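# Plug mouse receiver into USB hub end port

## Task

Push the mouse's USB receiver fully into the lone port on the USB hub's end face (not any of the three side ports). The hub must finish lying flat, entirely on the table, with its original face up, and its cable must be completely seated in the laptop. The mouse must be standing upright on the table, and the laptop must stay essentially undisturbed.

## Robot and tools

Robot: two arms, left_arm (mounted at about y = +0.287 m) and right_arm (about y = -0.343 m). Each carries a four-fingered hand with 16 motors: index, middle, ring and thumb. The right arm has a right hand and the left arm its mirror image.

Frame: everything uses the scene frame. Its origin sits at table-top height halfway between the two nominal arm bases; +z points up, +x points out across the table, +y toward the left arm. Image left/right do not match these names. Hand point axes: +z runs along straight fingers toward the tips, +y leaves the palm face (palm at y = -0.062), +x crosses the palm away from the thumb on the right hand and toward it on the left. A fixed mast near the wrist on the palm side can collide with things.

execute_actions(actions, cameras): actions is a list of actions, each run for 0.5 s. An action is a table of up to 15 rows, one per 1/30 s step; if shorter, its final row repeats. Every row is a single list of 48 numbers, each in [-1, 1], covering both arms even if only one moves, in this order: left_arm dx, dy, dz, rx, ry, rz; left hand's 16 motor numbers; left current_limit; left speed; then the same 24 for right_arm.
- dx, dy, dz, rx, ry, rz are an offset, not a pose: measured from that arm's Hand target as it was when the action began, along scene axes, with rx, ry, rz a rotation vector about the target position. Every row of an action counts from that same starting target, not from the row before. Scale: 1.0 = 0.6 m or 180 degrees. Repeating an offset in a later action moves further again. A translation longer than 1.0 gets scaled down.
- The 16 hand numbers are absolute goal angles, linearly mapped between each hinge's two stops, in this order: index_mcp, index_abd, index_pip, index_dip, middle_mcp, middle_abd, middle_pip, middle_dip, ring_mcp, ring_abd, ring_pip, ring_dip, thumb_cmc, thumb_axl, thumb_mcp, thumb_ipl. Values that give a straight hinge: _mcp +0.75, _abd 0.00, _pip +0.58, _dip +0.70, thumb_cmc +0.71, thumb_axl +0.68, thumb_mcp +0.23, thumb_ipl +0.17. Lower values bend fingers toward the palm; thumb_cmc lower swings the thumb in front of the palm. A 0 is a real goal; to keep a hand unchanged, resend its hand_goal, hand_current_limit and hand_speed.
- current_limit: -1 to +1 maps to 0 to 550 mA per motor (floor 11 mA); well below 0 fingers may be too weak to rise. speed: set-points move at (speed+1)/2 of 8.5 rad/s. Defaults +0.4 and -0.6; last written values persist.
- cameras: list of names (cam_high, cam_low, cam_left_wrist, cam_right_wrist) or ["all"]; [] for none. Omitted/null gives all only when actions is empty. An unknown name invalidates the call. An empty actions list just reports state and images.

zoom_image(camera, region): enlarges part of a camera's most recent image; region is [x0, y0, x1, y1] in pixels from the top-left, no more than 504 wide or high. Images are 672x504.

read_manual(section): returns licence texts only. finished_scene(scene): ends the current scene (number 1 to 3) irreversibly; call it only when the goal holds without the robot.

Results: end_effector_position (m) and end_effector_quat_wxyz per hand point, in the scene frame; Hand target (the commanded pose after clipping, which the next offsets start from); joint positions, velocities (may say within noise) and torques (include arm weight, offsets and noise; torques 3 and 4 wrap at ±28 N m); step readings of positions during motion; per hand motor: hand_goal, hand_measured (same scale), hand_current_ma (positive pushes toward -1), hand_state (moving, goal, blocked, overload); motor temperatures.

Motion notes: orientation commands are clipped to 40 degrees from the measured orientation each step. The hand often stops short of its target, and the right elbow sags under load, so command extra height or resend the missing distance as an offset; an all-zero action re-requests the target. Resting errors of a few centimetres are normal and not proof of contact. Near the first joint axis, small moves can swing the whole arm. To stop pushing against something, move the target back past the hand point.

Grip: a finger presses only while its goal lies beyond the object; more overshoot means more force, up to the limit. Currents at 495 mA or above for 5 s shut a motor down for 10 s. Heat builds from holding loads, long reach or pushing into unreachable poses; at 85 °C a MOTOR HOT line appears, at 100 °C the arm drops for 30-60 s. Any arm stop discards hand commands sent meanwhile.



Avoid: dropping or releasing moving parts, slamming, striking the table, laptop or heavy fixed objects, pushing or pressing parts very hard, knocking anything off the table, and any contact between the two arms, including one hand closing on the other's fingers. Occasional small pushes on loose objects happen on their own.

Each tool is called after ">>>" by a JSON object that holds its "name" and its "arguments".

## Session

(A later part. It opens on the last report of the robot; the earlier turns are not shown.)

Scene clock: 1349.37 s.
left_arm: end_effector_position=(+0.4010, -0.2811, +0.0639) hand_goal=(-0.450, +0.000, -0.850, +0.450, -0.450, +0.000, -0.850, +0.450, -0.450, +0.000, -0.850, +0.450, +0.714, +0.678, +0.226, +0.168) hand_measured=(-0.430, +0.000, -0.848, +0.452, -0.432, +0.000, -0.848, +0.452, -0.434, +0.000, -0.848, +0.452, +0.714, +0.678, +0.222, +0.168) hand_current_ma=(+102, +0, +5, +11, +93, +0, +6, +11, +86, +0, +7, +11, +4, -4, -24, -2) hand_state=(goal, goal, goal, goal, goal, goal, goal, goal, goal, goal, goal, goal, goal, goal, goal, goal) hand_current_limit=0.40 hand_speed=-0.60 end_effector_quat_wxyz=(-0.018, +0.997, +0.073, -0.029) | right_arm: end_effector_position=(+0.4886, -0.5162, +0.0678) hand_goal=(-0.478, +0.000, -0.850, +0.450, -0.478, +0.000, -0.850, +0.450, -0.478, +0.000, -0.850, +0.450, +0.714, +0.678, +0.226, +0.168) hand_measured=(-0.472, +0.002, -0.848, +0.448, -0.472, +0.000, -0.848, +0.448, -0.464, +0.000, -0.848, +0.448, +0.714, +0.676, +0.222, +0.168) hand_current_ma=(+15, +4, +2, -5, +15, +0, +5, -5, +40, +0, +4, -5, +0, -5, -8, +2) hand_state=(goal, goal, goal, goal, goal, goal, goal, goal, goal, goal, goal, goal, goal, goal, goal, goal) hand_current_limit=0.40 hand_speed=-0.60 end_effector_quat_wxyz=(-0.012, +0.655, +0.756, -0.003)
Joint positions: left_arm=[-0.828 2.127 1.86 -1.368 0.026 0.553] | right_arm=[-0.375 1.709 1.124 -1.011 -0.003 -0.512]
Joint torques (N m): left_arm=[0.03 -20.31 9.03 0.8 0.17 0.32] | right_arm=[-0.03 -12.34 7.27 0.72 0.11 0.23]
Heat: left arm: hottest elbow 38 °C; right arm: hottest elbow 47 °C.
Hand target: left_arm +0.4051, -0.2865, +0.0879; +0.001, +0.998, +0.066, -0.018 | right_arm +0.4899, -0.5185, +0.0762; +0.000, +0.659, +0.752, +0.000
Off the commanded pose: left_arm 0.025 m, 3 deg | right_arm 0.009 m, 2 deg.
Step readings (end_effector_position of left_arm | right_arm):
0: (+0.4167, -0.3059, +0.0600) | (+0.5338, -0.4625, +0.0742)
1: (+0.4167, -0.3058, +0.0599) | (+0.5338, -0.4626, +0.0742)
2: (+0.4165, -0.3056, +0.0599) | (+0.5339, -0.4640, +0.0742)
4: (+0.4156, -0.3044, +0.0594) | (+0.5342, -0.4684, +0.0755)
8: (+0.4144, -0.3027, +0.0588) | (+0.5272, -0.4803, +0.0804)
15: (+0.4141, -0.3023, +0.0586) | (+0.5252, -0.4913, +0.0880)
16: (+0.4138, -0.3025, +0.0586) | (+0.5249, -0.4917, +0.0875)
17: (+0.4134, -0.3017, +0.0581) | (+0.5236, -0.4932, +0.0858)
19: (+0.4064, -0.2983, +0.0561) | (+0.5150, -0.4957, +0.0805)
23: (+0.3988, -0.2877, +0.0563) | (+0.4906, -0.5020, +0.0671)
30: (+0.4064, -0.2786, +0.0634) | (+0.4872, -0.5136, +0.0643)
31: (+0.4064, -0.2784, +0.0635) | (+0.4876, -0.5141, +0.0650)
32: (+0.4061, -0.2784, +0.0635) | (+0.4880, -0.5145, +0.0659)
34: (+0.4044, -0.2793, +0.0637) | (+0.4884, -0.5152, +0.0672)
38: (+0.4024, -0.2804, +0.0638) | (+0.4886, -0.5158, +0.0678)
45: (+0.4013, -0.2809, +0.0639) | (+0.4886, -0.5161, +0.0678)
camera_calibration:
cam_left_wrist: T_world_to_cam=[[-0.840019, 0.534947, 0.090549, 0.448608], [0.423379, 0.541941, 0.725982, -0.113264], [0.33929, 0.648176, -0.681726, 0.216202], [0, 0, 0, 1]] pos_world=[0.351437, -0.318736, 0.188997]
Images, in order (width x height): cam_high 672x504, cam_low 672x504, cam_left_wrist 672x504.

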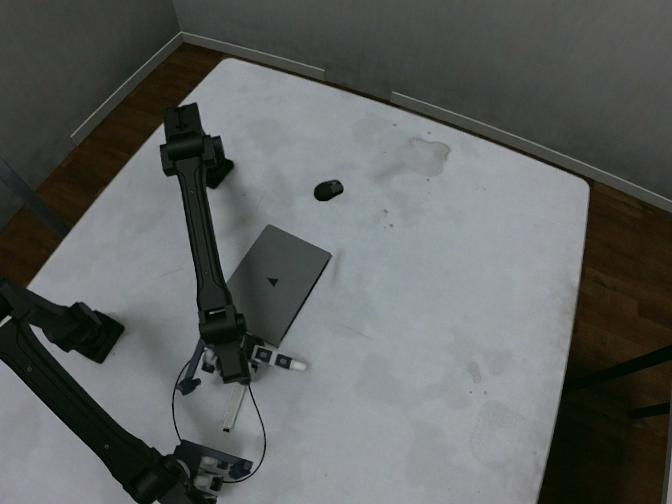

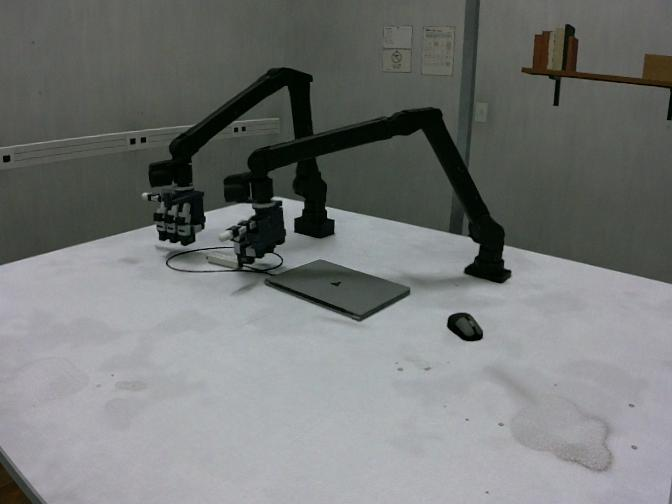

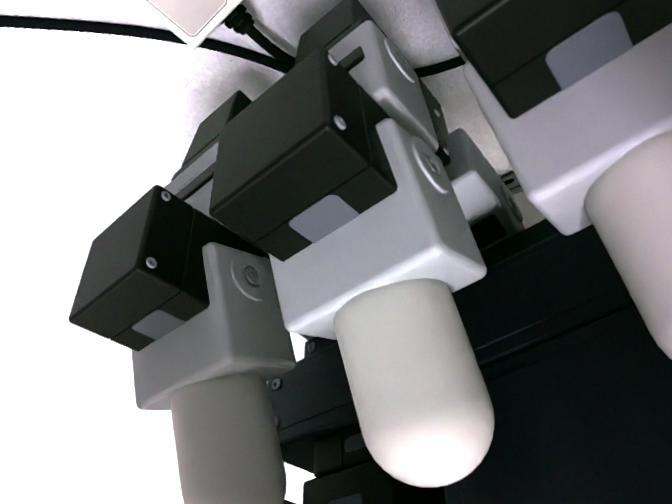

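>>> {"name": "execute_actions", "arguments": {"actions": [[[0.002,-0.005,-0.019,0,0,0,-0.45,0,-0.85,0.45,-0.45,0,-0.85,0.45,-0.45,0,-0.85,0.45,0.714,0.678,0.226,0.168,0.4,-0.6,-0.0114,0.004,-0.0316,0,0,0,-0.479,0,-0.85,0.45,-0.479,0,-0.85,0.45,-0.479,0,-0.85,0.45,0.714,0.678,0.226,0.168,0.4,-0.6]],[[0.002,-0.005,-0.019,0,0,0,-0.45,0,-0.85,0.45,-0.45,0,-0.85,0.45,-0.45,0,-0.85,0.45,0.714,0.678,0.226,0.168,0.4,-0.6,-0.0114,0.004,-0.0316,0,0,0,-0.479,0,-0.85,0.45,-0.479,0,-0.85,0.45,-0.479,0,-0.85,0.45,0.714,0.678,0.226,0.168,0.4,-0.6]]], "cameras": ["cam_high","cam_low","cam_left_wrist","cam_right_wrist"]}}

Scene clock: 1383.80 s.
left_arm: end_effector_position=(+0.4059, -0.2871, +0.0662) hand_goal=(-0.450, +0.000, -0.850, +0.450, -0.450, +0.000, -0.850, +0.450, -0.450, +0.000, -0.850, +0.450, +0.714, +0.678, +0.226, +0.168) hand_measured=(-0.430, +0.000, -0.848, +0.452, -0.432, +0.000, -0.848, +0.452, -0.434, +0.000, -0.848, +0.452, +0.714, +0.678, +0.222, +0.168) hand_current_ma=(+102, +0, +5, +11, +93, +0, +6, +11, +86, +0, +7, +11, +4, -4, -24, -2) hand_state=(goal, goal, goal, goal, goal, goal, goal, goal, goal, goal, goal, goal, goal, goal, goal, goal) hand_current_limit=0.40 hand_speed=-0.60 end_effector_quat_wxyz=(-0.006, +0.997, +0.072, -0.020) | right_arm: end_effector_position=(+0.4765, -0.5116, +0.0403) hand_goal=(-0.478, +0.000, -0.850, +0.450, -0.478, +0.000, -0.850, +0.450, -0.478, +0.000, -0.850, +0.450, +0.714, +0.678, +0.226, +0.168) hand_measured=(-0.472, +0.002, -0.848, +0.448, -0.472, +0.000, -0.848, +0.448, -0.464, +0.000, -0.848, +0.448, +0.714, +0.676, +0.222, +0.168) hand_current_ma=(+15, +4, +2, -5, +15, +0, +5, -5, +40, +0, +4, -5, +0, -5, -8, +2) hand_state=(goal, goal, goal, goal, goal, goal, goal, goal, goal, goal, goal, goal, goal, goal, goal, goal) hand_current_limit=0.40 hand_speed=-0.60 end_effector_quat_wxyz=(-0.003, +0.655, +0.756, +0.001)
Joint positions: left_arm=[-0.828 2.127 1.86 -1.337 0.027 0.553] | right_arm=[-0.375 1.716 1.04 -0.899 -0.003 -0.512]
Joint torques (N m): left_arm=[-0.38 -17.85 8.88 1.13 0.18 0.29] | right_arm=[0.03 -10.46 6.91 0.77 0.11 0.22]
Heat: left arm: hottest shoulder 36 °C; right arm: hottest elbow 44 °C.
Hand target: left_arm +0.4075, -0.2925, +0.0651; +0.001, +0.998, +0.066, -0.018 | right_arm +0.4762, -0.5137, +0.0383; +0.000, +0.659, +0.752, +0.000
Off the commanded pose: left_arm 0.006 m, 1 deg | right_arm 0.003 m, 1 deg.
Step readings (end_effector_position of left_arm | right_arm):
0: (+0.4010, -0.2811, +0.0639) | (+0.4886, -0.5162, +0.0678)
1: (+0.4010, -0.2811, +0.0639) | (+0.4884, -0.5162, +0.0676)
2: (+0.4010, -0.2812, +0.0639) | (+0.4886, -0.5162, +0.0669)
4: (+0.4015, -0.2817, +0.0641) | (+0.4882, -0.5161, +0.0641)
8: (+0.4026, -0.2831, +0.0646) | (+0.4824, -0.5139, +0.0565)
15: (+0.4030, -0.2835, +0.0648) | (+0.4823, -0.5139, +0.0553)
16: (+0.4031, -0.2836, +0.0648) | (+0.4823, -0.5138, +0.0550)
17: (+0.4033, -0.2839, +0.0649) | (+0.4825, -0.5139, +0.0545)
19: (+0.4043, -0.2851, +0.0654) | (+0.4825, -0.5139, +0.0521)
23: (+0.4055, -0.2866, +0.0660) | (+0.4772, -0.5119, +0.0444)
30: (+0.4059, -0.2871, +0.0662) | (+0.4762, -0.5115, +0.0401)
camera_calibration:
cam_left_wrist: T_world_to_cam=[[-0.841328, 0.537083, 0.0609031, 0.458968], [0.409233, 0.559306, 0.720906, -0.102621], [0.353123, 0.631441, -0.690352, 0.210076], [0, 0, 0, 1]] pos_world=[0.353956, -0.321758, 0.191054]
cam_right_wrist: T_world_to_cam=[[0.735845, -0.677008, 0.0138545, -0.668433], [-0.484399, -0.51198, 0.70939, -0.106401], [-0.47317, -0.528712, -0.70468, 0.105935], [0, 0, 0, 1]] pos_world=[0.490448, -0.451001, 0.159391]

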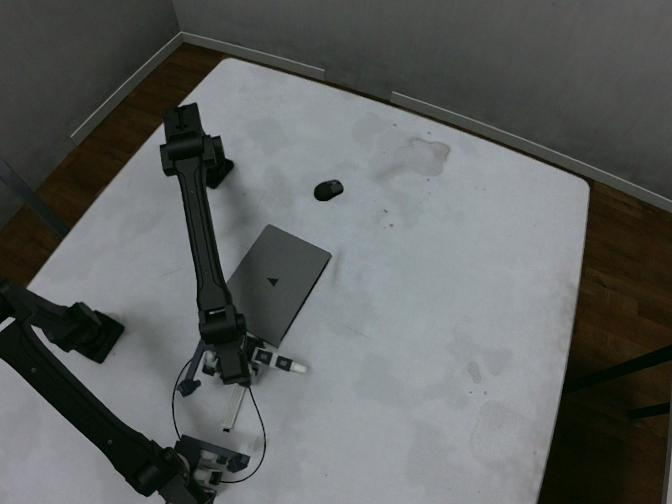

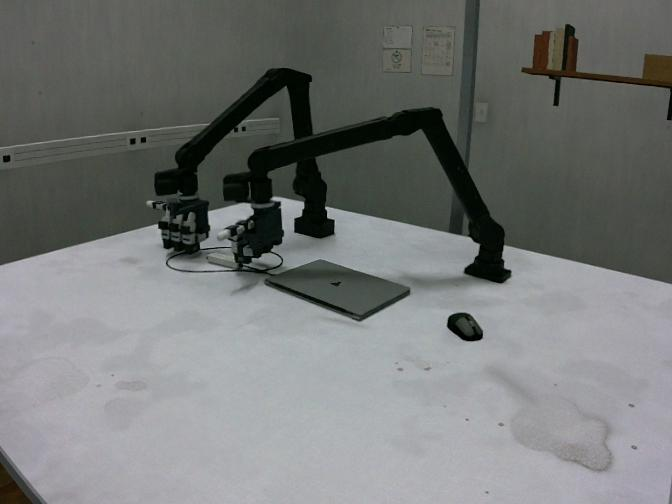

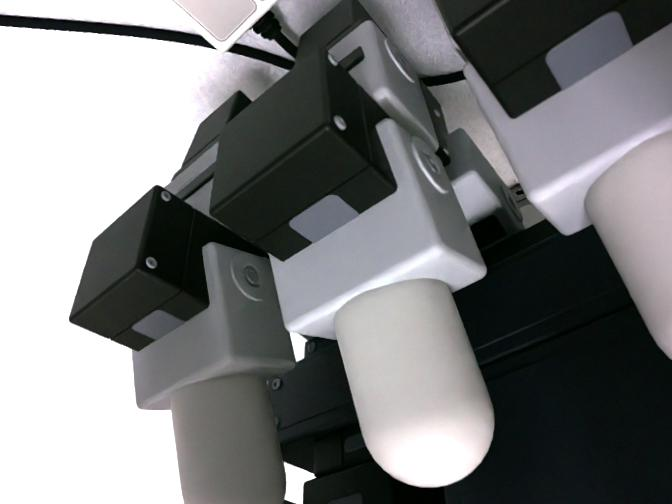

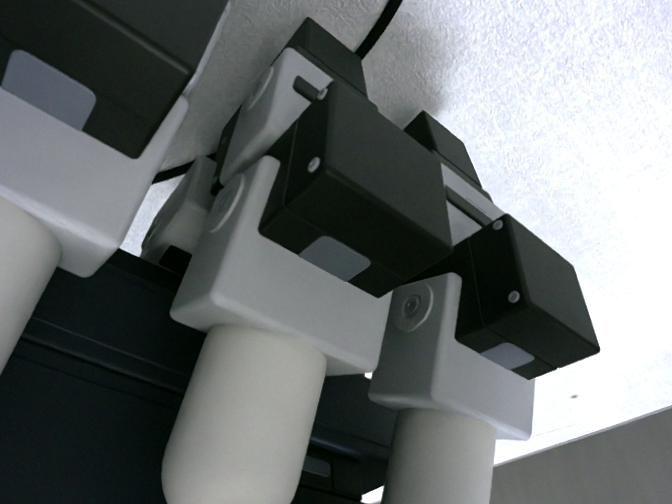

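>>> {"name": "zoom_image", "arguments": {"camera": "cam_low", "region": [140, 180, 310, 300]}}

>>> {"name": "zoom_image", "arguments": {"camera": "cam_high", "region": [165, 330, 315, 490]}}

Scaled by 2.965 from the camera's 672x504 image, which has a finer 960x720 frame.

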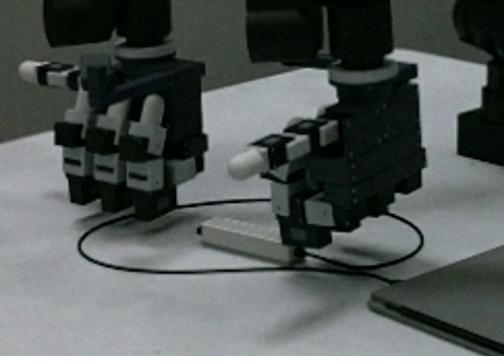

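Scaled by 3.150 from the camera's 672x504 image, which has a finer 960x720 frame.

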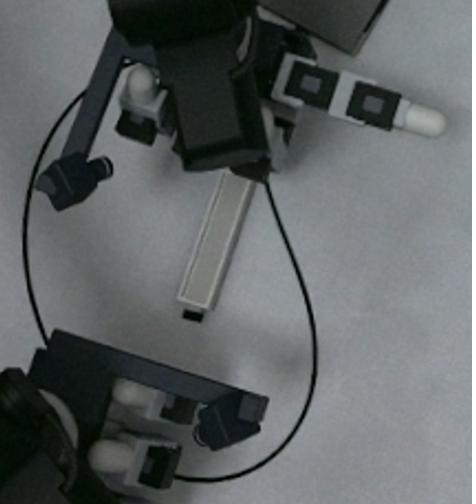

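>>> {"name": "execute_actions", "arguments": {"actions": [[[0,0,-0.017,0,0,0,-0.45,0,-0.85,0.45,-0.45,0,-0.85,0.45,-0.45,0,-0.85,0.45,0.714,0.678,0.226,0.168,0.4,-0.6,0,0,-0.015,0,0,0,-0.479,0,-0.85,0.45,-0.479,0,-0.85,0.45,-0.479,0,-0.85,0.45,0.714,0.678,0.226,0.168,0.4,-0.6]],[[0,0,-0.017,0,0,0,-0.45,0,-0.85,0.45,-0.45,0,-0.85,0.45,-0.45,0,-0.85,0.45,0.714,0.678,0.226,0.168,0.4,-0.6,0,0,0,0,0,0,-0.479,0,-0.85,0.45,-0.479,0,-0.85,0.45,-0.479,0,-0.85,0.45,0.714,0.678,0.226,0.168,0.4,-0.6]]], "cameras": ["cam_high","cam_low"]}}

>>> {"name": "zoom_image", "arguments": {"camera": "cam_low", "region": [140, 180, 310, 300]}}

>>> {"name": "zoom_image", "arguments": {"camera": "cam_high", "region": [185, 340, 285, 440]}}

Scene clock: 1408.90 s.
left_arm: end_effector_position=(+0.4073, -0.2887, +0.0566) hand_goal=(-0.450, +0.000, -0.850, +0.450, -0.450, +0.000, -0.850, +0.450, -0.450, +0.000, -0.850, +0.450, +0.714, +0.678, +0.226, +0.168) hand_measured=(-0.430, +0.000, -0.848, +0.452, -0.432, +0.000, -0.848, +0.452, -0.434, +0.000, -0.848, +0.452, +0.714, +0.678, +0.222, +0.168) hand_current_ma=(+102, +0, +5, +11, +93, +0, +6, +11, +86, +0, +7, +11, +4, -4, -24, -2) hand_state=(goal, goal, goal, goal, goal, goal, goal, goal, goal, goal, goal, goal, goal, goal, goal, goal) hand_current_limit=0.40 hand_speed=-0.60 end_effector_quat_wxyz=(+0.001, +0.997, +0.072, -0.016) | right_arm: end_effector_position=(+0.4765, -0.5116, +0.0318) hand_goal=(-0.478, +0.000, -0.850, +0.450, -0.478, +0.000, -0.850, +0.450, -0.478, +0.000, -0.850, +0.450, +0.714, +0.678, +0.226, +0.168) hand_measured=(-0.472, +0.002, -0.848, +0.448, -0.472, +0.000, -0.848, +0.448, -0.464, +0.000, -0.848, +0.448, +0.714, +0.676, +0.222, +0.168) hand_current_ma=(+15, +4, +2, -5, +15, +0, +5, -5, +40, +0, +4, -5, +0, -5, -8, +2) hand_state=(goal, goal, goal, goal, goal, goal, goal, goal, goal, goal, goal, goal, goal, goal, goal, goal) hand_current_limit=0.40 hand_speed=-0.60 end_effector_quat_wxyz=(-0.003, +0.655, +0.756, +0.001)
Joint positions: left_arm=[-0.828 2.13 1.836 -1.293 0.027 0.553] | right_arm=[-0.375 1.731 1.032 -0.877 -0.003 -0.512]
Joint torques (N m): left_arm=[-0.32 -16.85 8.5 1.21 0.18 0.29] | right_arm=[-0.03 -10.58 6.78 0.83 0.11 0.22]
Heat: left arm: hottest shoulder 36 °C; right arm: hottest elbow 43 °C.
Hand target: left_arm +0.4075, -0.2925, +0.0449; +0.001, +0.998, +0.066, -0.018 | right_arm +0.4762, -0.5137, +0.0293; +0.000, +0.659, +0.752, +0.000
Off the commanded pose: left_arm 0.012 m, 1 deg | right_arm 0.003 m, 1 deg.
Step readings (end_effector_position of left_arm | right_arm):
0: (+0.4059, -0.2871, +0.0662) | (+0.4765, -0.5116, +0.0403)
1: (+0.4060, -0.2872, +0.0662) | (+0.4766, -0.5117, +0.0403)
2: (+0.4062, -0.2875, +0.0662) | (+0.4770, -0.5118, +0.0403)
4: (+0.4070, -0.2884, +0.0659) | (+0.4786, -0.5124, +0.0400)
8: (+0.4070, -0.2884, +0.0639) | (+0.4795, -0.5128, +0.0369)
15: (+0.4070, -0.2884, +0.0631) | (+0.4765, -0.5116, +0.0318)
16: (+0.4071, -0.2886, +0.0632) | (+0.4765, -0.5116, +0.0318)
17: (+0.4072, -0.2887, +0.0628) | (+0.4765, -0.5116, +0.0318)
19: (+0.4077, -0.2892, +0.0619) | (+0.4765, -0.5116, +0.0318)
23: (+0.4072, -0.2886, +0.0586) | (+0.4765, -0.5116, +0.0318)
30: (+0.4072, -0.2886, +0.0566) | (+0.4765, -0.5116, +0.0318)
Images, in order (width x height): cam_high 672x504, cam_low 672x504.

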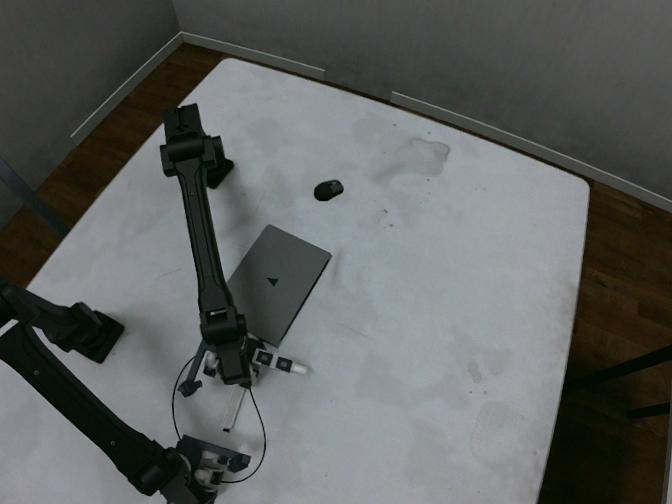

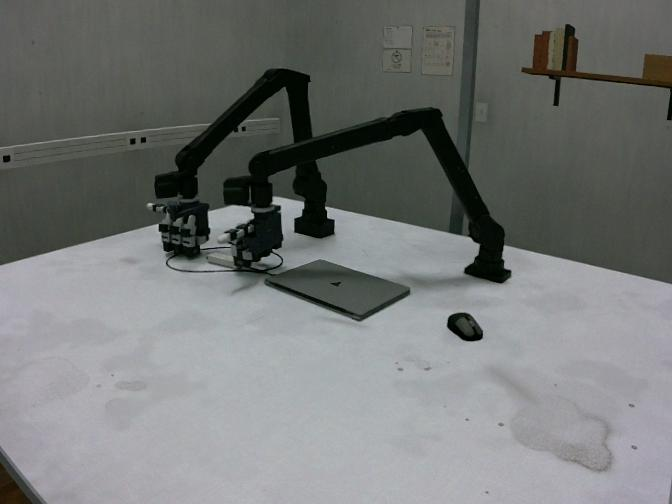

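Scaled by 2.965 from the camera's 672x504 image, which has a finer 960x720 frame.

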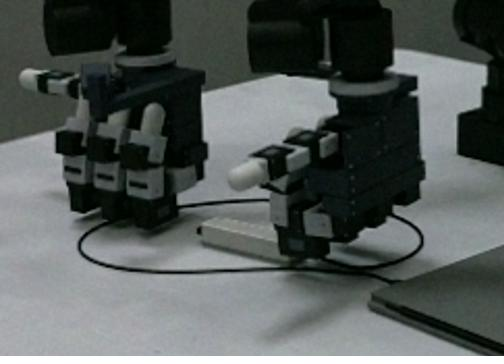

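Scaled by 5.040 from the camera's 672x504 image, which has a finer 960x720 frame.

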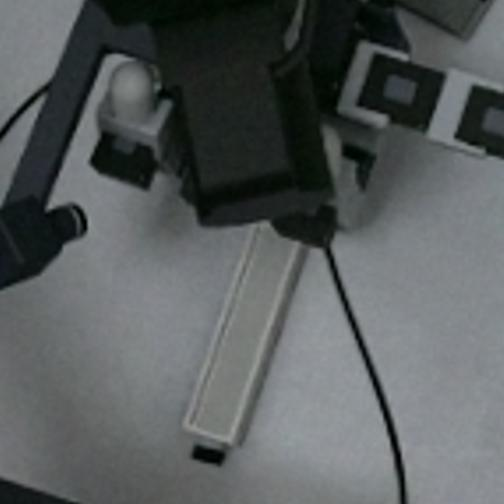

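>>> {"name": "zoom_image", "arguments": {"camera": "cam_high", "region": [260, 340, 320, 385]}}

>>> {"name": "zoom_image", "arguments": {"camera": "cam_high", "region": [215, 405, 255, 435]}}

>>> {"name": "zoom_image", "arguments": {"camera": "cam_low", "region": [200, 220, 300, 290]}}

Scaled by 8.400 from the camera's 672x504 image, which has a finer 960x720 frame.

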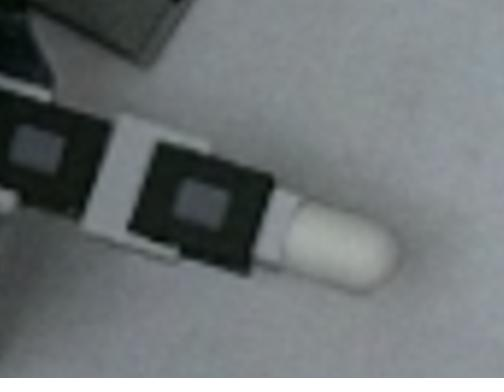

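Scaled by 12.600 from the camera's 672x504 image, which has a finer 960x720 frame.

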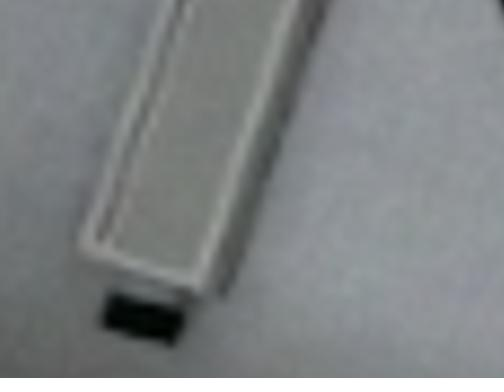

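Scaled by 5.040 from the camera's 672x504 image, which has a finer 960x720 frame.

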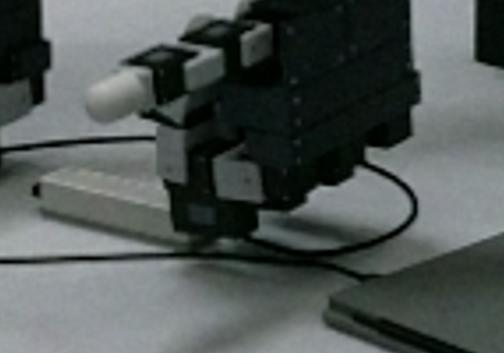

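>>> {"name": "execute_actions", "arguments": {"actions": [[[-0.015,0.02,0,0,0,0.008,-0.45,0,-0.85,0.45,-0.45,0,-0.85,0.45,-0.45,0,-0.85,0.45,0.714,0.678,0.226,0.168,0.4,-0.6,0,0,0,0,0,0,-0.479,0,-0.85,0.45,-0.479,0,-0.85,0.45,-0.479,0,-0.85,0.45,0.714,0.678,0.226,0.168,0.4,-0.6]],[[0,0,-0.02,0,0,0,-0.45,0,-0.85,0.45,-0.45,0,-0.85,0.45,-0.45,0,-0.85,0.45,0.714,0.678,0.226,0.168,0.4,-0.6,0,0,0,0,0,0,-0.479,0,-0.85,0.45,-0.479,0,-0.85,0.45,-0.479,0,-0.85,0.45,0.714,0.678,0.226,0.168,0.4,-0.6]],[[0,0,0,0,0,0,-0.45,0,-0.85,0.45,-0.45,0,-0.85,0.45,-0.45,0,-0.85,0.45,0.714,0.678,0.226,0.168,0.4,-0.6,0,0,0,0,0,0,-0.479,0,-0.85,0.45,-0.479,0,-0.85,0.45,-0.479,0,-0.85,0.45,0.714,0.678,0.226,0.168,0.4,-0.6]]], "cameras": ["cam_high","cam_low"]}}

>>> {"name": "zoom_image", "arguments": {"camera": "cam_low", "region": [200, 220, 300, 290]}}

>>> {"name": "zoom_image", "arguments": {"camera": "cam_high", "region": [205, 360, 275, 430]}}

Scene clock: 1459.30 s.
left_arm: end_effector_position=(+0.3979, -0.2777, +0.0329) hand_goal=(-0.450, +0.000, -0.850, +0.450, -0.450, +0.000, -0.850, +0.450, -0.450, +0.000, -0.850, +0.450, +0.714, +0.678, +0.226, +0.168) hand_measured=(-0.472, +0.000, -0.848, +0.452, -0.434, +0.000, -0.848, +0.452, -0.436, +0.000, -0.848, +0.452, +0.714, +0.678, +0.222, +0.168) hand_current_ma=(-119, +0, +5, +11, +85, +0, +6, +11, +79, +0, +7, +11, +4, -4, -26, -2) hand_state=(blocked, goal, goal, goal, goal, goal, goal, goal, goal, goal, goal, goal, goal, goal, goal, goal) hand_current_limit=0.40 hand_speed=-0.60 end_effector_quat_wxyz=(-0.006, +0.997, +0.073, -0.021) | right_arm: end_effector_position=(+0.4765, -0.5116, +0.0318) hand_goal=(-0.478, +0.000, -0.850, +0.450, -0.478, +0.000, -0.850, +0.450, -0.478, +0.000, -0.850, +0.450, +0.714, +0.678, +0.226, +0.168) hand_measured=(-0.472, +0.002, -0.848, +0.448, -0.472, +0.000, -0.848, +0.448, -0.464, +0.000, -0.848, +0.448, +0.714, +0.676, +0.222, +0.168) hand_current_ma=(+15, +4, +2, -5, +15, +0, +5, -5, +40, +0, +4, -5, +0, -5, -8, +2) hand_state=(goal, goal, goal, goal, goal, goal, goal, goal, goal, goal, goal, goal, goal, goal, goal, goal) hand_current_limit=0.40 hand_speed=-0.60 end_effector_quat_wxyz=(-0.003, +0.655, +0.756, +0.001)
Joint positions: left_arm=[-0.828 2.123 1.762 -1.244 0.028 0.551] | right_arm=[-0.375 1.731 1.032 -0.877 -0.003 -0.512]
Joint torques (N m): left_arm=[-0.5 -18.14 7.43 1.43 0.14 0.05] | right_arm=[0.03 -10.52 6.78 0.83 0.11 0.23]
Motor temperatures (°C): left_arm=[27 38 34 26 23 24] | right_arm=[24 31 40 25 22 24]
Heat: left arm: hottest shoulder 38 °C; right arm: hottest elbow 40 °C.
Hand target: left_arm +0.3985, -0.2805, +0.0327; +0.001, +0.997, +0.079, -0.018 | right_arm +0.4762, -0.5137, +0.0293; +0.000, +0.659, +0.752, +0.000
Off the commanded pose: left_arm 0.003 m, 1 deg | right_arm 0.003 m, 1 deg.
Step readings (end_effector_position of left_arm | right_arm):
0: (+0.4073, -0.2887, +0.0566) | (+0.4765, -0.5116, +0.0318)
1: (+0.4071, -0.2885, +0.0561) | (+0.4765, -0.5116, +0.0318)
2: (+0.4067, -0.2882, +0.0545) | (+0.4765, -0.5116, +0.0318)
4: (+0.4046, -0.2856, +0.0480) | (+0.4765, -0.5116, +0.0318)
8: (+0.3981, -0.2778, +0.0336) | (+0.4765, -0.5116, +0.0318)
15: (+0.3980, -0.2778, +0.0335) | (+0.4765, -0.5116, +0.0318)
16: (+0.3980, -0.2779, +0.0334) | (+0.4765, -0.5116, +0.0318)
17: (+0.3981, -0.2779, +0.0333) | (+0.4765, -0.5116, +0.0318)
19: (+0.3980, -0.2778, +0.0332) | (+0.4765, -0.5116, +0.0318)
23: (+0.3979, -0.2777, +0.0330) | (+0.4765, -0.5116, +0.0318)
30: (+0.3980, -0.2778, +0.0331) | (+0.4765, -0.5116, +0.0318)
31: (+0.3979, -0.2777, +0.0329) | (+0.4765, -0.5116, +0.0318)
32: (+0.3979, -0.2777, +0.0329) | (+0.4765, -0.5116, +0.0318)
34: (+0.3979, -0.2777, +0.0329) | (+0.4765, -0.5116, +0.0318)
38: (+0.3979, -0.2777, +0.0329) | (+0.4765, -0.5116, +0.0318)
45: (+0.3979, -0.2777, +0.0329) | (+0.4765, -0.5116, +0.0318)
Images, in order (width x height): cam_high 672x504, cam_low 672x504.

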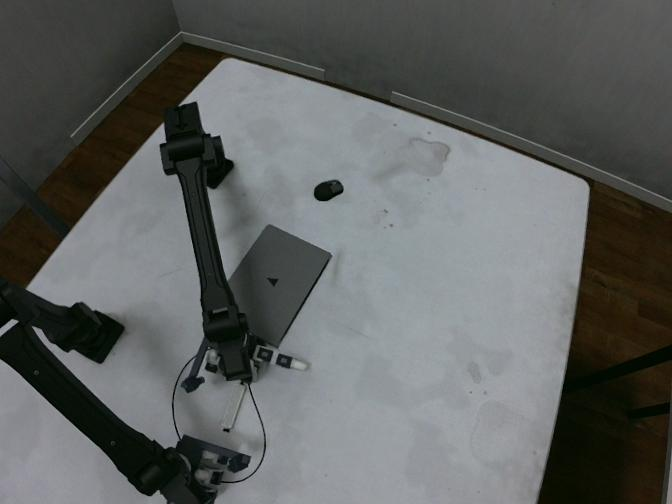

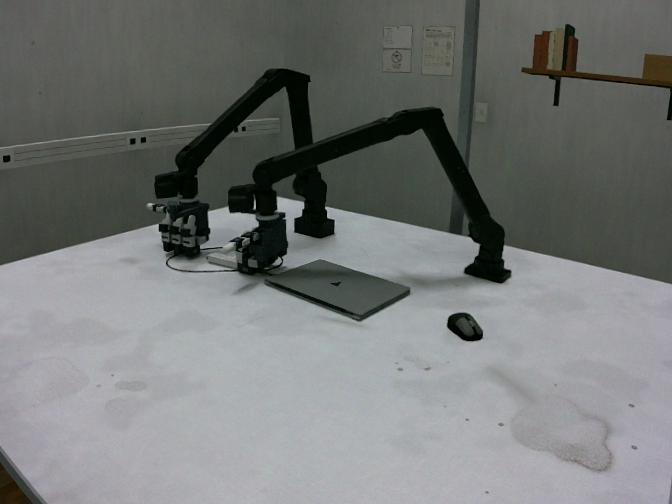

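Scaled by 5.040 from the camera's 672x504 image, which has a finer 960x720 frame.

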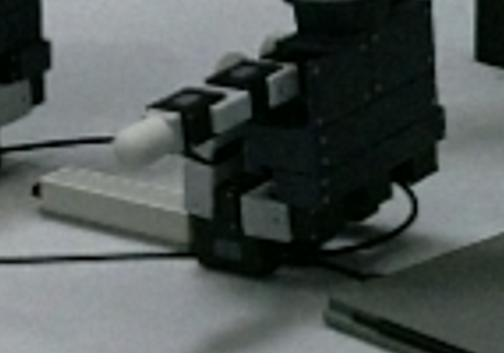

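Scaled by 7.200 from the camera's 672x504 image, which has a finer 960x720 frame.

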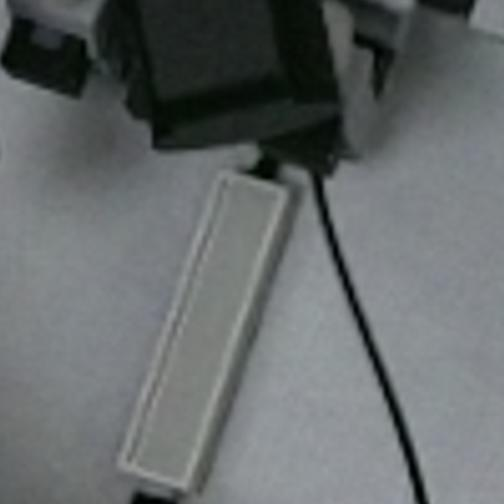

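>>> {"name": "zoom_image", "arguments": {"camera": "cam_high", "region": [225, 370, 260, 400]}}

Scaled by 14.400 from the camera's 672x504 image, which has a finer 960x720 frame.

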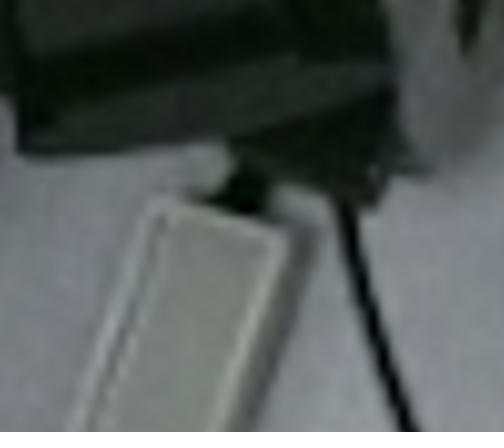

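>>> {"name": "execute_actions", "arguments": {"actions": [[[0.0117,0.002,0.012,0,0,0.004,-0.45,0,-0.85,0.45,-0.45,0,-0.85,0.45,-0.45,0,-0.85,0.45,0.714,0.678,0.226,0.168,0.4,-0.6,0,0,0,0,0,0,-0.479,0,-0.85,0.45,-0.479,0,-0.85,0.45,-0.479,0,-0.85,0.45,0.714,0.678,0.226,0.168,0.4,-0.6]],[[0.002,-0.012,0,0,0,0,-0.45,0,-0.85,0.45,-0.45,0,-0.85,0.45,-0.45,0,-0.85,0.45,0.714,0.678,0.226,0.168,0.4,-0.6,0,0,0,0,0,0,-0.479,0,-0.85,0.45,-0.479,0,-0.85,0.45,-0.479,0,-0.85,0.45,0.714,0.678,0.226,0.168,0.4,-0.6]]], "cameras": ["cam_high","cam_low"]}}

>>> {"name": "zoom_image", "arguments": {"camera": "cam_high", "region": [225, 370, 260, 400]}}

>>> {"name": "zoom_image", "arguments": {"camera": "cam_low", "region": [220, 240, 270, 280]}}

Scene clock: 1486.33 s.
left_arm: end_effector_position=(+0.3986, -0.2775, +0.0334) hand_goal=(-0.450, +0.000, -0.850, +0.450, -0.450, +0.000, -0.850, +0.450, -0.450, +0.000, -0.850, +0.450, +0.714, +0.678, +0.226, +0.168) hand_measured=(-0.472, +0.000, -0.848, +0.452, -0.434, +0.000, -0.848, +0.452, -0.436, +0.000, -0.848, +0.452, +0.714, +0.678, +0.222, +0.168) hand_current_ma=(-121, +0, +5, +11, +85, +0, +6, +11, +79, +0, +7, +11, +4, -4, -26, -2) hand_state=(blocked, goal, goal, goal, goal, goal, goal, goal, goal, goal, goal, goal, goal, goal, goal, goal) hand_current_limit=0.40 hand_speed=-0.60 end_effector_quat_wxyz=(-0.006, +0.997, +0.077, -0.022) | right_arm: end_effector_position=(+0.4765, -0.5116, +0.0318) hand_goal=(-0.478, +0.000, -0.850, +0.450, -0.478, +0.000, -0.850, +0.450, -0.478, +0.000, -0.850, +0.450, +0.714, +0.678, +0.226, +0.168) hand_measured=(-0.472, +0.002, -0.848, +0.448, -0.472, +0.000, -0.848, +0.448, -0.464, +0.000, -0.848, +0.448, +0.714, +0.676, +0.222, +0.168) hand_current_ma=(+15, +4, +2, -5, +15, +0, +5, -5, +40, +0, +4, -5, +0, -5, -8, +2) hand_state=(goal, goal, goal, goal, goal, goal, goal, goal, goal, goal, goal, goal, goal, goal, goal, goal) hand_current_limit=0.40 hand_speed=-0.60 end_effector_quat_wxyz=(-0.003, +0.655, +0.756, +0.001)
Joint positions: left_arm=[-0.828 2.123 1.764 -1.246 0.029 0.543] | right_arm=[-0.375 1.731 1.032 -0.877 -0.003 -0.512]
Joint torques (N m): left_arm=[-0.21 -17.08 11.17 0.21 0.13 0.01] | right_arm=[-0.03 -10.58 6.76 0.81 0.11 0.22]
Heat: left arm: hottest shoulder 35 °C; right arm: hottest elbow 40 °C.
Hand target: left_arm +0.4067, -0.2865, +0.0399; +0.001, +0.996, +0.085, -0.018 | right_arm +0.4762, -0.5137, +0.0293; +0.000, +0.659, +0.752, +0.000
Off the commanded pose: left_arm 0.014 m, 1 deg | right_arm 0.003 m, 1 deg.
Step readings (end_effector_position of left_arm | right_arm):
0: (+0.3979, -0.2777, +0.0329) | (+0.4765, -0.5116, +0.0318)
1: (+0.3979, -0.2777, +0.0329) | (+0.4765, -0.5116, +0.0318)
2: (+0.3979, -0.2777, +0.0329) | (+0.4765, -0.5116, +0.0318)
4: (+0.3979, -0.2776, +0.0329) | (+0.4765, -0.5116, +0.0318)
8: (+0.3980, -0.2776, +0.0329) | (+0.4765, -0.5116, +0.0318)
15: (+0.3981, -0.2776, +0.0329) | (+0.4765, -0.5116, +0.0318)
16: (+0.3981, -0.2776, +0.0329) | (+0.4765, -0.5116, +0.0318)
17: (+0.3981, -0.2776, +0.0329) | (+0.4765, -0.5116, +0.0318)
19: (+0.3981, -0.2776, +0.0329) | (+0.4765, -0.5116, +0.0318)
23: (+0.3984, -0.2776, +0.0333) | (+0.4765, -0.5116, +0.0318)
30: (+0.3985, -0.2775, +0.0334) | (+0.4765, -0.5116, +0.0318)
Images, in order (width x height): cam_high 672x504, cam_low 672x504.

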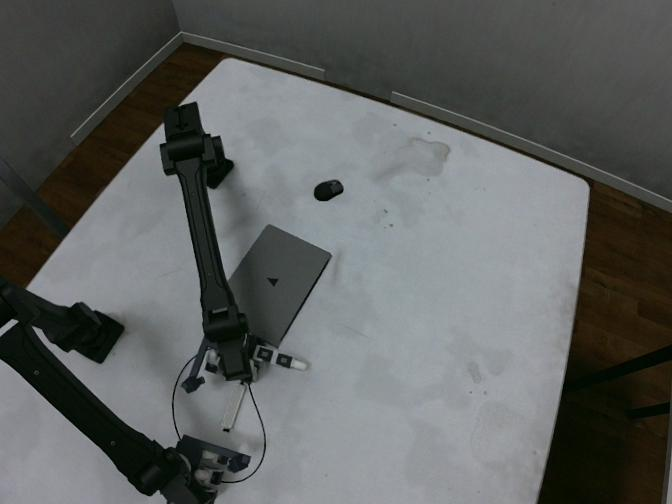

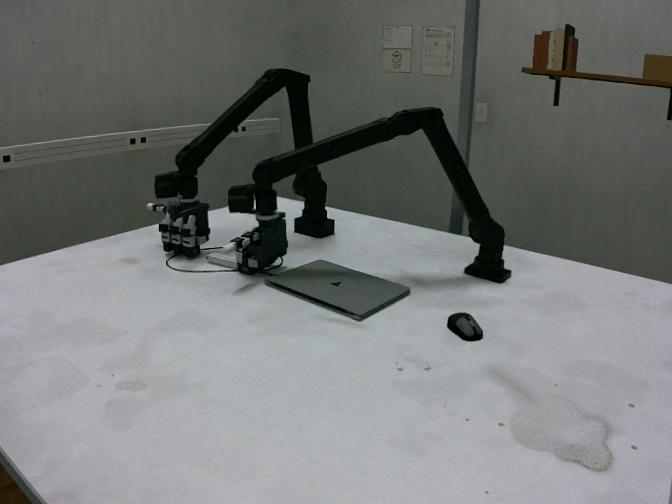

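Scaled by 14.400 from the camera's 672x504 image, which has a finer 960x720 frame.

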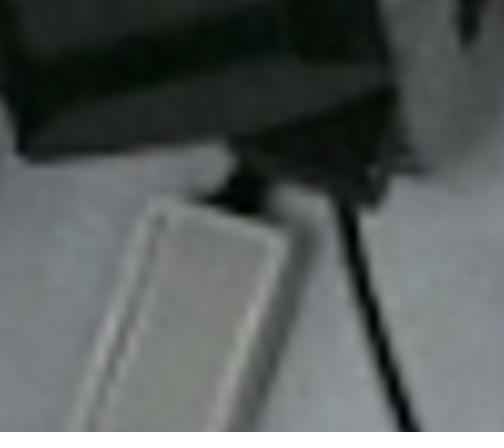

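Scaled by 10.080 from the camera's 672x504 image, which has a finer 960x720 frame.

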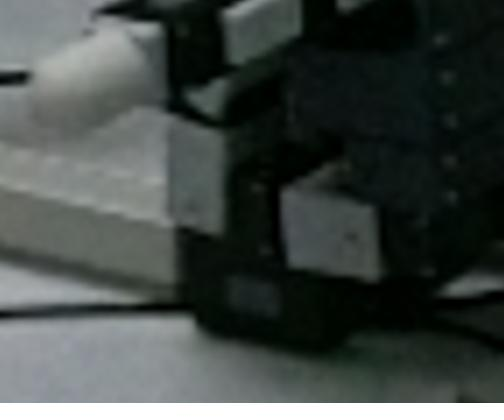

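>>> {"name": "execute_actions", "arguments": {"actions": [[[0.008,0.01,0.025,0,0,0,-0.45,0,-0.85,0.45,-0.45,0,-0.85,0.45,-0.45,0,-0.85,0.45,0.714,0.678,0.226,0.168,0.4,-0.6,0,0,0,0,0,0,-0.479,0,-0.85,0.45,-0.479,0,-0.85,0.45,-0.479,0,-0.85,0.45,0.714,0.678,0.226,0.168,0.4,-0.6]]], "cameras": []}}

Scene clock: 1491.50 s.
left_arm: end_effector_position=(+0.3975, -0.2746, +0.0348) hand_goal=(-0.450, +0.000, -0.850, +0.450, -0.450, +0.000, -0.850, +0.450, -0.450, +0.000, -0.850, +0.450, +0.714, +0.678, +0.226, +0.168) hand_measured=(-0.458, +0.000, -0.848, +0.452, -0.434, +0.000, -0.848, +0.452, -0.436, +0.000, -0.848, +0.452, +0.714, +0.678, +0.222, +0.168) hand_current_ma=(-47, +0, +5, +11, +85, +0, +6, +11, +79, +0, +7, +11, +4, -4, -26, -2) hand_state=(goal, goal, goal, goal, goal, goal, goal, goal, goal, goal, goal, goal, goal, goal, goal, goal) hand_current_limit=0.40 hand_speed=-0.60 end_effector_quat_wxyz=(-0.012, +0.997, +0.078, -0.026) | right_arm: end_effector_position=(+0.4765, -0.5116, +0.0318) hand_goal=(-0.478, +0.000, -0.850, +0.450, -0.478, +0.000, -0.850, +0.450, -0.478, +0.000, -0.850, +0.450, +0.714, +0.678, +0.226, +0.168) hand_measured=(-0.472, +0.002, -0.848, +0.448, -0.472, +0.000, -0.848, +0.448, -0.464, +0.000, -0.848, +0.448, +0.714, +0.676, +0.222, +0.168) hand_current_ma=(+15, +4, +2, -5, +15, +0, +5, -5, +40, +0, +4, -5, +0, -5, -8, +2) hand_state=(goal, goal, goal, goal, goal, goal, goal, goal, goal, goal, goal, goal, goal, goal, goal, goal) hand_current_limit=0.40 hand_speed=-0.60 end_effector_quat_wxyz=(-0.003, +0.655, +0.756, +0.001)
Joint positions: left_arm=[-0.826 2.123 1.771 -1.269 0.029 0.543] | right_arm=[-0.375 1.731 1.032 -0.877 -0.003 -0.512]
Joint torques (N m): left_arm=[0.79 -18.26 11.44 -0.13 0.11 0.13] | right_arm=[-0.03 -10.58 6.78 0.83 0.11 0.22]
Heat: left arm: hottest shoulder 35 °C; right arm: hottest elbow 40 °C.
Hand target: left_arm +0.4116, -0.2804, +0.0549; +0.001, +0.996, +0.085, -0.018 | right_arm +0.4762, -0.5137, +0.0293; +0.000, +0.659, +0.752, +0.000
Off the commanded pose: left_arm 0.025 m, 2 deg | right_arm 0.003 m, 1 deg.
Step readings (end_effector_position of left_arm | right_arm):
0: (+0.3986, -0.2775, +0.0334) | (+0.4765, -0.5116, +0.0318)
1: (+0.3985, -0.2774, +0.0334) | (+0.4765, -0.5116, +0.0318)
2: (+0.3985, -0.2774, +0.0337) | (+0.4765, -0.5116, +0.0318)
4: (+0.3983, -0.2772, +0.0345) | (+0.4765, -0.5116, +0.0318)
8: (+0.3975, -0.2758, +0.0349) | (+0.4765, -0.5116, +0.0318)
15: (+0.3976, -0.2747, +0.0349) | (+0.4765, -0.5116, +0.0318)
No camera images: "cameras" was empty.

>>> {"name": "execute_actions", "arguments": {"actions": [[[0,0.006,0.025,0,0,0,-0.45,0,-0.85,0.45,-0.45,0,-0.85,0.45,-0.45,0,-0.85,0.45,0.714,0.678,0.226,0.168,0.4,-0.6,0,0,0,0,0,0,-0.479,0,-0.85,0.45,-0.479,0,-0.85,0.45,-0.479,0,-0.85,0.45,0.714,0.678,0.226,0.168,0.4,-0.6]],[[0.008,0.0,0.01,0,0,0,-0.45,0,-0.85,0.45,-0.45,0,-0.85,0.45,-0.45,0,-0.85,0.45,0.714,0.678,0.226,0.168,0.4,-0.6,0,0,0,0,0,0,-0.479,0,-0.85,0.45,-0.479,0,-0.85,0.45,-0.479,0,-0.85,0.45,0.714,0.678,0.226,0.168,0.4,-0.6]]], "cameras": []}}

Scene clock: 1499.10 s.
left_arm: end_effector_position=(+0.4001, -0.2671, +0.0405) hand_goal=(-0.450, +0.000, -0.850, +0.450, -0.450, +0.000, -0.850, +0.450, -0.450, +0.000, -0.850, +0.450, +0.714, +0.678, +0.226, +0.168) hand_measured=(-0.444, +0.000, -0.848, +0.452, -0.434, +0.000, -0.848, +0.452, -0.436, +0.000, -0.848, +0.452, +0.714, +0.678, +0.222, +0.168) hand_current_ma=(+29, +0, +5, +11, +85, +0, +6, +11, +79, +0, +7, +11, +4, -4, -26, -2) hand_state=(goal, goal, goal, goal, goal, goal, goal, goal, goal, goal, goal, goal, goal, goal, goal, goal) hand_current_limit=0.40 hand_speed=-0.60 end_effector_quat_wxyz=(-0.023, +0.996, +0.083, -0.034) | right_arm: end_effector_position=(+0.4765, -0.5116, +0.0318) hand_goal=(-0.478, +0.000, -0.850, +0.450, -0.478, +0.000, -0.850, +0.450, -0.478, +0.000, -0.850, +0.450, +0.714, +0.678, +0.226, +0.168) hand_measured=(-0.472, +0.002, -0.848, +0.448, -0.472, +0.000, -0.848, +0.448, -0.464, +0.000, -0.848, +0.448, +0.714, +0.676, +0.222, +0.168) hand_current_ma=(+15, +4, +2, -5, +15, +0, +5, -5, +40, +0, +4, -5, +0, -5, -8, +2) hand_state=(goal, goal, goal, goal, goal, goal, goal, goal, goal, goal, goal, goal, goal, goal, goal, goal) hand_current_limit=0.40 hand_speed=-0.60 end_effector_quat_wxyz=(-0.003, +0.655, +0.756, +0.001)
Joint positions: left_arm=[-0.817 2.123 1.792 -1.318 0.029 0.543] | right_arm=[-0.375 1.731 1.032 -0.877 -0.003 -0.512]
Joint torques (N m): left_arm=[0.62 -19.6 11.97 -0.02 0.08 0.24] | right_arm=[-0.03 -10.52 6.76 0.8 0.11 0.22]
Heat: left arm: hottest shoulder 35 °C; right arm: hottest elbow 40 °C.
Hand target: left_arm +0.4164, -0.2767, +0.0759; +0.001, +0.996, +0.085, -0.018 | right_arm +0.4762, -0.5137, +0.0293; +0.000, +0.659, +0.752, +0.000
Off the commanded pose: left_arm 0.040 m, 3 deg | right_arm 0.003 m, 1 deg.
Step readings (end_effector_position of left_arm | right_arm):
0: (+0.3975, -0.2745, +0.0348) | (+0.4765, -0.5116, +0.0318)
1: (+0.3974, -0.2744, +0.0348) | (+0.4765, -0.5116, +0.0318)
2: (+0.3972, -0.2742, +0.0349) | (+0.4765, -0.5116, +0.0318)
4: (+0.3964, -0.2728, +0.0350) | (+0.4765, -0.5116, +0.0318)
8: (+0.3956, -0.2706, +0.0349) | (+0.4765, -0.5116, +0.0318)
15: (+0.3957, -0.2694, +0.0348) | (+0.4765, -0.5116, +0.0318)
16: (+0.3957, -0.2694, +0.0349) | (+0.4765, -0.5116, +0.0318)
17: (+0.3956, -0.2694, +0.0352) | (+0.4765, -0.5116, +0.0318)
19: (+0.3958, -0.2687, +0.0362) | (+0.4765, -0.5116, +0.0318)
23: (+0.3982, -0.2678, +0.0388) | (+0.4765, -0.5116, +0.0318)
30: (+0.4002, -0.2673, +0.0405) | (+0.4765, -0.5116, +0.0318)
No camera images: "cameras" was empty.

>>> {"name": "execute_actions", "arguments": {"actions": [[[0.01,0,-0.02,0,0,0,-0.45,0,-0.85,0.45,-0.45,0,-0.85,0.45,-0.45,0,-0.85,0.45,0.714,0.678,0.226,0.168,0.4,-0.6,0,0,0,0,0,0,-0.479,0,-0.85,0.45,-0.479,0,-0.85,0.45,-0.479,0,-0.85,0.45,0.714,0.678,0.226,0.168,0.4,-0.6]]], "cameras": ["cam_high"]}}

>>> {"name": "zoom_image", "arguments": {"camera": "cam_high", "region": [225, 365, 260, 395]}}

Scene clock: 1507.67 s.
left_arm: end_effector_position=(+0.4038, -0.2642, +0.0405) hand_goal=(-0.450, +0.000, -0.850, +0.450, -0.450, +0.000, -0.850, +0.450, -0.450, +0.000, -0.850, +0.450, +0.714, +0.678, +0.226, +0.168) hand_measured=(-0.444, +0.000, -0.848, +0.452, -0.434, +0.000, -0.848, +0.452, -0.436, +0.000, -0.848, +0.452, +0.714, +0.678, +0.222, +0.168) hand_current_ma=(+29, +0, +5, +11, +85, +0, +6, +11, +79, +0, +7, +11, +4, -4, -26, -2) hand_state=(goal, goal, goal, goal, goal, goal, goal, goal, goal, goal, goal, goal, goal, goal, goal, goal) hand_current_limit=0.40 hand_speed=-0.60 end_effector_quat_wxyz=(-0.023, +0.995, +0.086, -0.034) | right_arm: end_effector_position=(+0.4765, -0.5116, +0.0318) hand_goal=(-0.478, +0.000, -0.850, +0.450, -0.478, +0.000, -0.850, +0.450, -0.478, +0.000, -0.850, +0.450, +0.714, +0.678, +0.226, +0.168) hand_measured=(-0.472, +0.002, -0.848, +0.448, -0.472, +0.000, -0.848, +0.448, -0.464, +0.000, -0.848, +0.448, +0.714, +0.676, +0.222, +0.168) hand_current_ma=(+15, +4, +2, -5, +15, +0, +5, -5, +40, +0, +4, -5, +0, -5, -8, +2) hand_state=(goal, goal, goal, goal, goal, goal, goal, goal, goal, goal, goal, goal, goal, goal, goal, goal) hand_current_limit=0.40 hand_speed=-0.60 end_effector_quat_wxyz=(-0.003, +0.655, +0.756, +0.001)
Joint positions: left_arm=[-0.81 2.123 1.792 -1.318 0.029 0.544] | right_arm=[-0.375 1.731 1.032 -0.877 -0.003 -0.512]
Joint torques (N m): left_arm=[0.67 -18.2 12.15 0.75 0.06 0.29] | right_arm=[-0.03 -10.52 6.76 0.84 0.11 0.22]
Heat: left arm: hottest shoulder 35 °C; right arm: hottest elbow 40 °C.
Hand target: left_arm +0.4223, -0.2769, +0.0639; +0.001, +0.996, +0.085, -0.018 | right_arm +0.4762, -0.5137, +0.0293; +0.000, +0.659, +0.752, +0.000
Off the commanded pose: left_arm 0.032 m, 3 deg | right_arm 0.003 m, 1 deg.
Step readings (end_effector_position of left_arm | right_arm):
0: (+0.4001, -0.2671, +0.0405) | (+0.4765, -0.5116, +0.0318)
1: (+0.4001, -0.2671, +0.0405) | (+0.4765, -0.5116, +0.0318)
2: (+0.4005, -0.2668, +0.0405) | (+0.4765, -0.5116, +0.0318)
4: (+0.4013, -0.2661, +0.0405) | (+0.4765, -0.5116, +0.0318)
8: (+0.4024, -0.2653, +0.0405) | (+0.4765, -0.5116, +0.0318)
15: (+0.4038, -0.2642, +0.0405) | (+0.4765, -0.5116, +0.0318)
Images, in order (width x height): cam_high 672x504.

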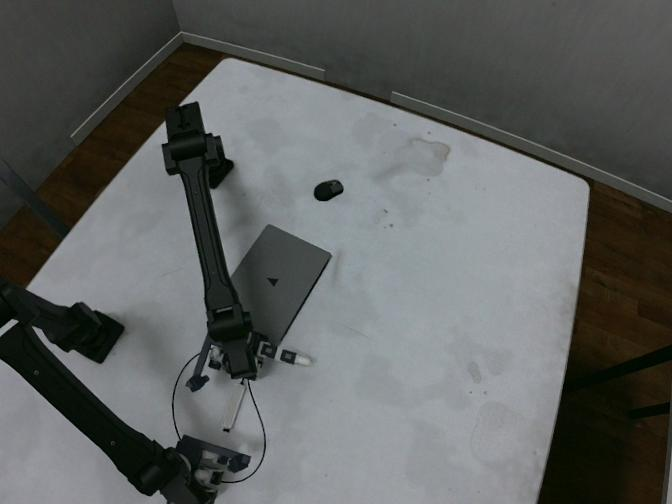

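Scaled by 14.400 from the camera's 672x504 image, which has a finer 960x720 frame.

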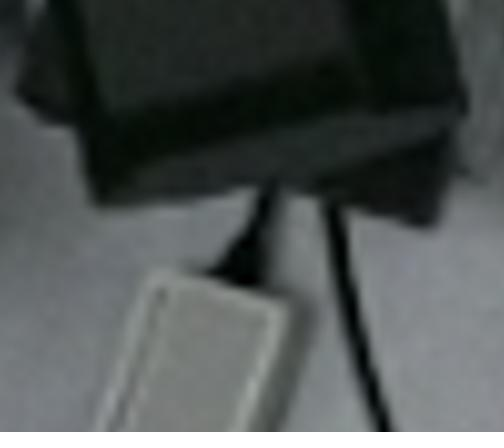

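>>> {"name": "execute_actions", "arguments": {"actions": [[[-0.02,-0.005,-0.03,0,0,0,-0.45,0,-0.85,0.45,-0.45,0,-0.85,0.45,-0.45,0,-0.85,0.45,0.714,0.678,0.226,0.168,0.4,-0.6,0,0,0,0,0,0,-0.479,0,-0.85,0.45,-0.479,0,-0.85,0.45,-0.479,0,-0.85,0.45,0.714,0.678,0.226,0.168,0.4,-0.6]],[[0,-0.005,-0.02,0,0,0,-0.45,0,-0.85,0.45,-0.45,0,-0.85,0.45,-0.45,0,-0.85,0.45,0.714,0.678,0.226,0.168,0.4,-0.6,0,0,0,0,0,0,-0.479,0,-0.85,0.45,-0.479,0,-0.85,0.45,-0.479,0,-0.85,0.45,0.714,0.678,0.226,0.168,0.4,-0.6]]], "cameras": ["cam_high"]}}

>>> {"name": "zoom_image", "arguments": {"camera": "cam_high", "region": [225, 365, 260, 395]}}

Scene clock: 1529.80 s.
left_arm: end_effector_position=(+0.4135, -0.2758, +0.0449) hand_goal=(-0.450, +0.000, -0.850, +0.450, -0.450, +0.000, -0.850, +0.450, -0.450, +0.000, -0.850, +0.450, +0.714, +0.678, +0.226, +0.168) hand_measured=(-0.444, +0.000, -0.848, +0.452, -0.434, +0.000, -0.848, +0.452, -0.436, +0.000, -0.848, +0.452, +0.714, +0.678, +0.222, +0.168) hand_current_ma=(+30, +0, +5, +11, +85, +0, +6, +11, +79, +0, +7, +11, +4, -4, -26, -2) hand_state=(goal, goal, goal, goal, goal, goal, goal, goal, goal, goal, goal, goal, goal, goal, goal, goal) hand_current_limit=0.40 hand_speed=-0.60 end_effector_quat_wxyz=(+0.001, +0.996, +0.085, -0.017) | right_arm: end_effector_position=(+0.4765, -0.5116, +0.0318) hand_goal=(-0.478, +0.000, -0.850, +0.450, -0.478, +0.000, -0.850, +0.450, -0.478, +0.000, -0.850, +0.450, +0.714, +0.678, +0.226, +0.168) hand_measured=(-0.472, +0.002, -0.848, +0.448, -0.472, +0.000, -0.848, +0.448, -0.464, +0.000, -0.848, +0.448, +0.714, +0.676, +0.222, +0.168) hand_current_ma=(+15, +4, +2, -5, +15, +0, +5, -5, +40, +0, +4, -5, +0, -5, -8, +2) hand_state=(goal, goal, goal, goal, goal, goal, goal, goal, goal, goal, goal, goal, goal, goal, goal, goal) hand_current_limit=0.40 hand_speed=-0.60 end_effector_quat_wxyz=(-0.003, +0.655, +0.756, +0.001)
Joint positions: left_arm=[-0.81 2.123 1.792 -1.257 0.029 0.544] | right_arm=[-0.375 1.731 1.032 -0.877 -0.003 -0.512]
Joint torques (N m): left_arm=[-1.2 -16.79 8.38 1.21 0.11 0.08] | right_arm=[-0.03 -10.52 6.76 0.8 0.11 0.22]
Heat: left arm: hottest shoulder 35 °C; right arm: hottest elbow 39 °C.
Hand target: left_arm +0.4103, -0.2828, +0.0339; +0.001, +0.996, +0.085, -0.018 | right_arm +0.4762, -0.5137, +0.0293; +0.000, +0.659, +0.752, +0.000
Off the commanded pose: left_arm 0.013 m, 0 deg | right_arm 0.003 m, 1 deg.
Step readings (end_effector_position of left_arm | right_arm):
0: (+0.4038, -0.2642, +0.0405) | (+0.4765, -0.5116, +0.0318)
1: (+0.4038, -0.2642, +0.0405) | (+0.4765, -0.5116, +0.0318)
2: (+0.4042, -0.2646, +0.0406) | (+0.4765, -0.5116, +0.0318)
4: (+0.4062, -0.2669, +0.0414) | (+0.4765, -0.5116, +0.0318)
8: (+0.4093, -0.2706, +0.0428) | (+0.4765, -0.5116, +0.0318)
15: (+0.4103, -0.2717, +0.0432) | (+0.4765, -0.5116, +0.0318)
16: (+0.4104, -0.2718, +0.0433) | (+0.4765, -0.5116, +0.0318)
17: (+0.4107, -0.2721, +0.0434) | (+0.4765, -0.5116, +0.0318)
19: (+0.4119, -0.2735, +0.0440) | (+0.4765, -0.5116, +0.0318)
23: (+0.4134, -0.2752, +0.0447) | (+0.4765, -0.5116, +0.0318)
30: (+0.4135, -0.2758, +0.0449) | (+0.4765, -0.5116, +0.0318)
Images, in order (width x height): cam_high 672x504.

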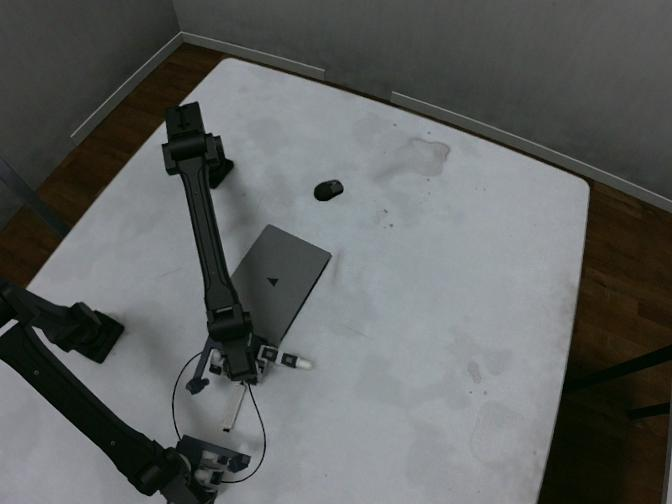

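Scaled by 14.400 from the camera's 672x504 image, which has a finer 960x720 frame.

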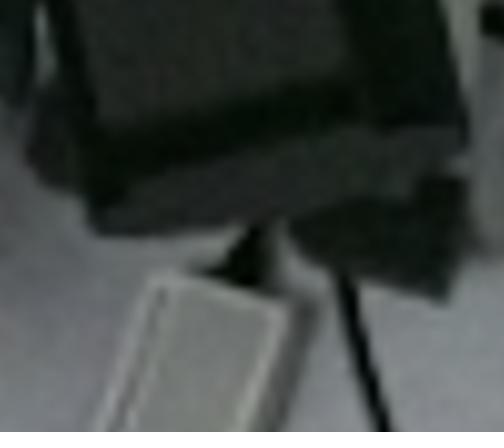

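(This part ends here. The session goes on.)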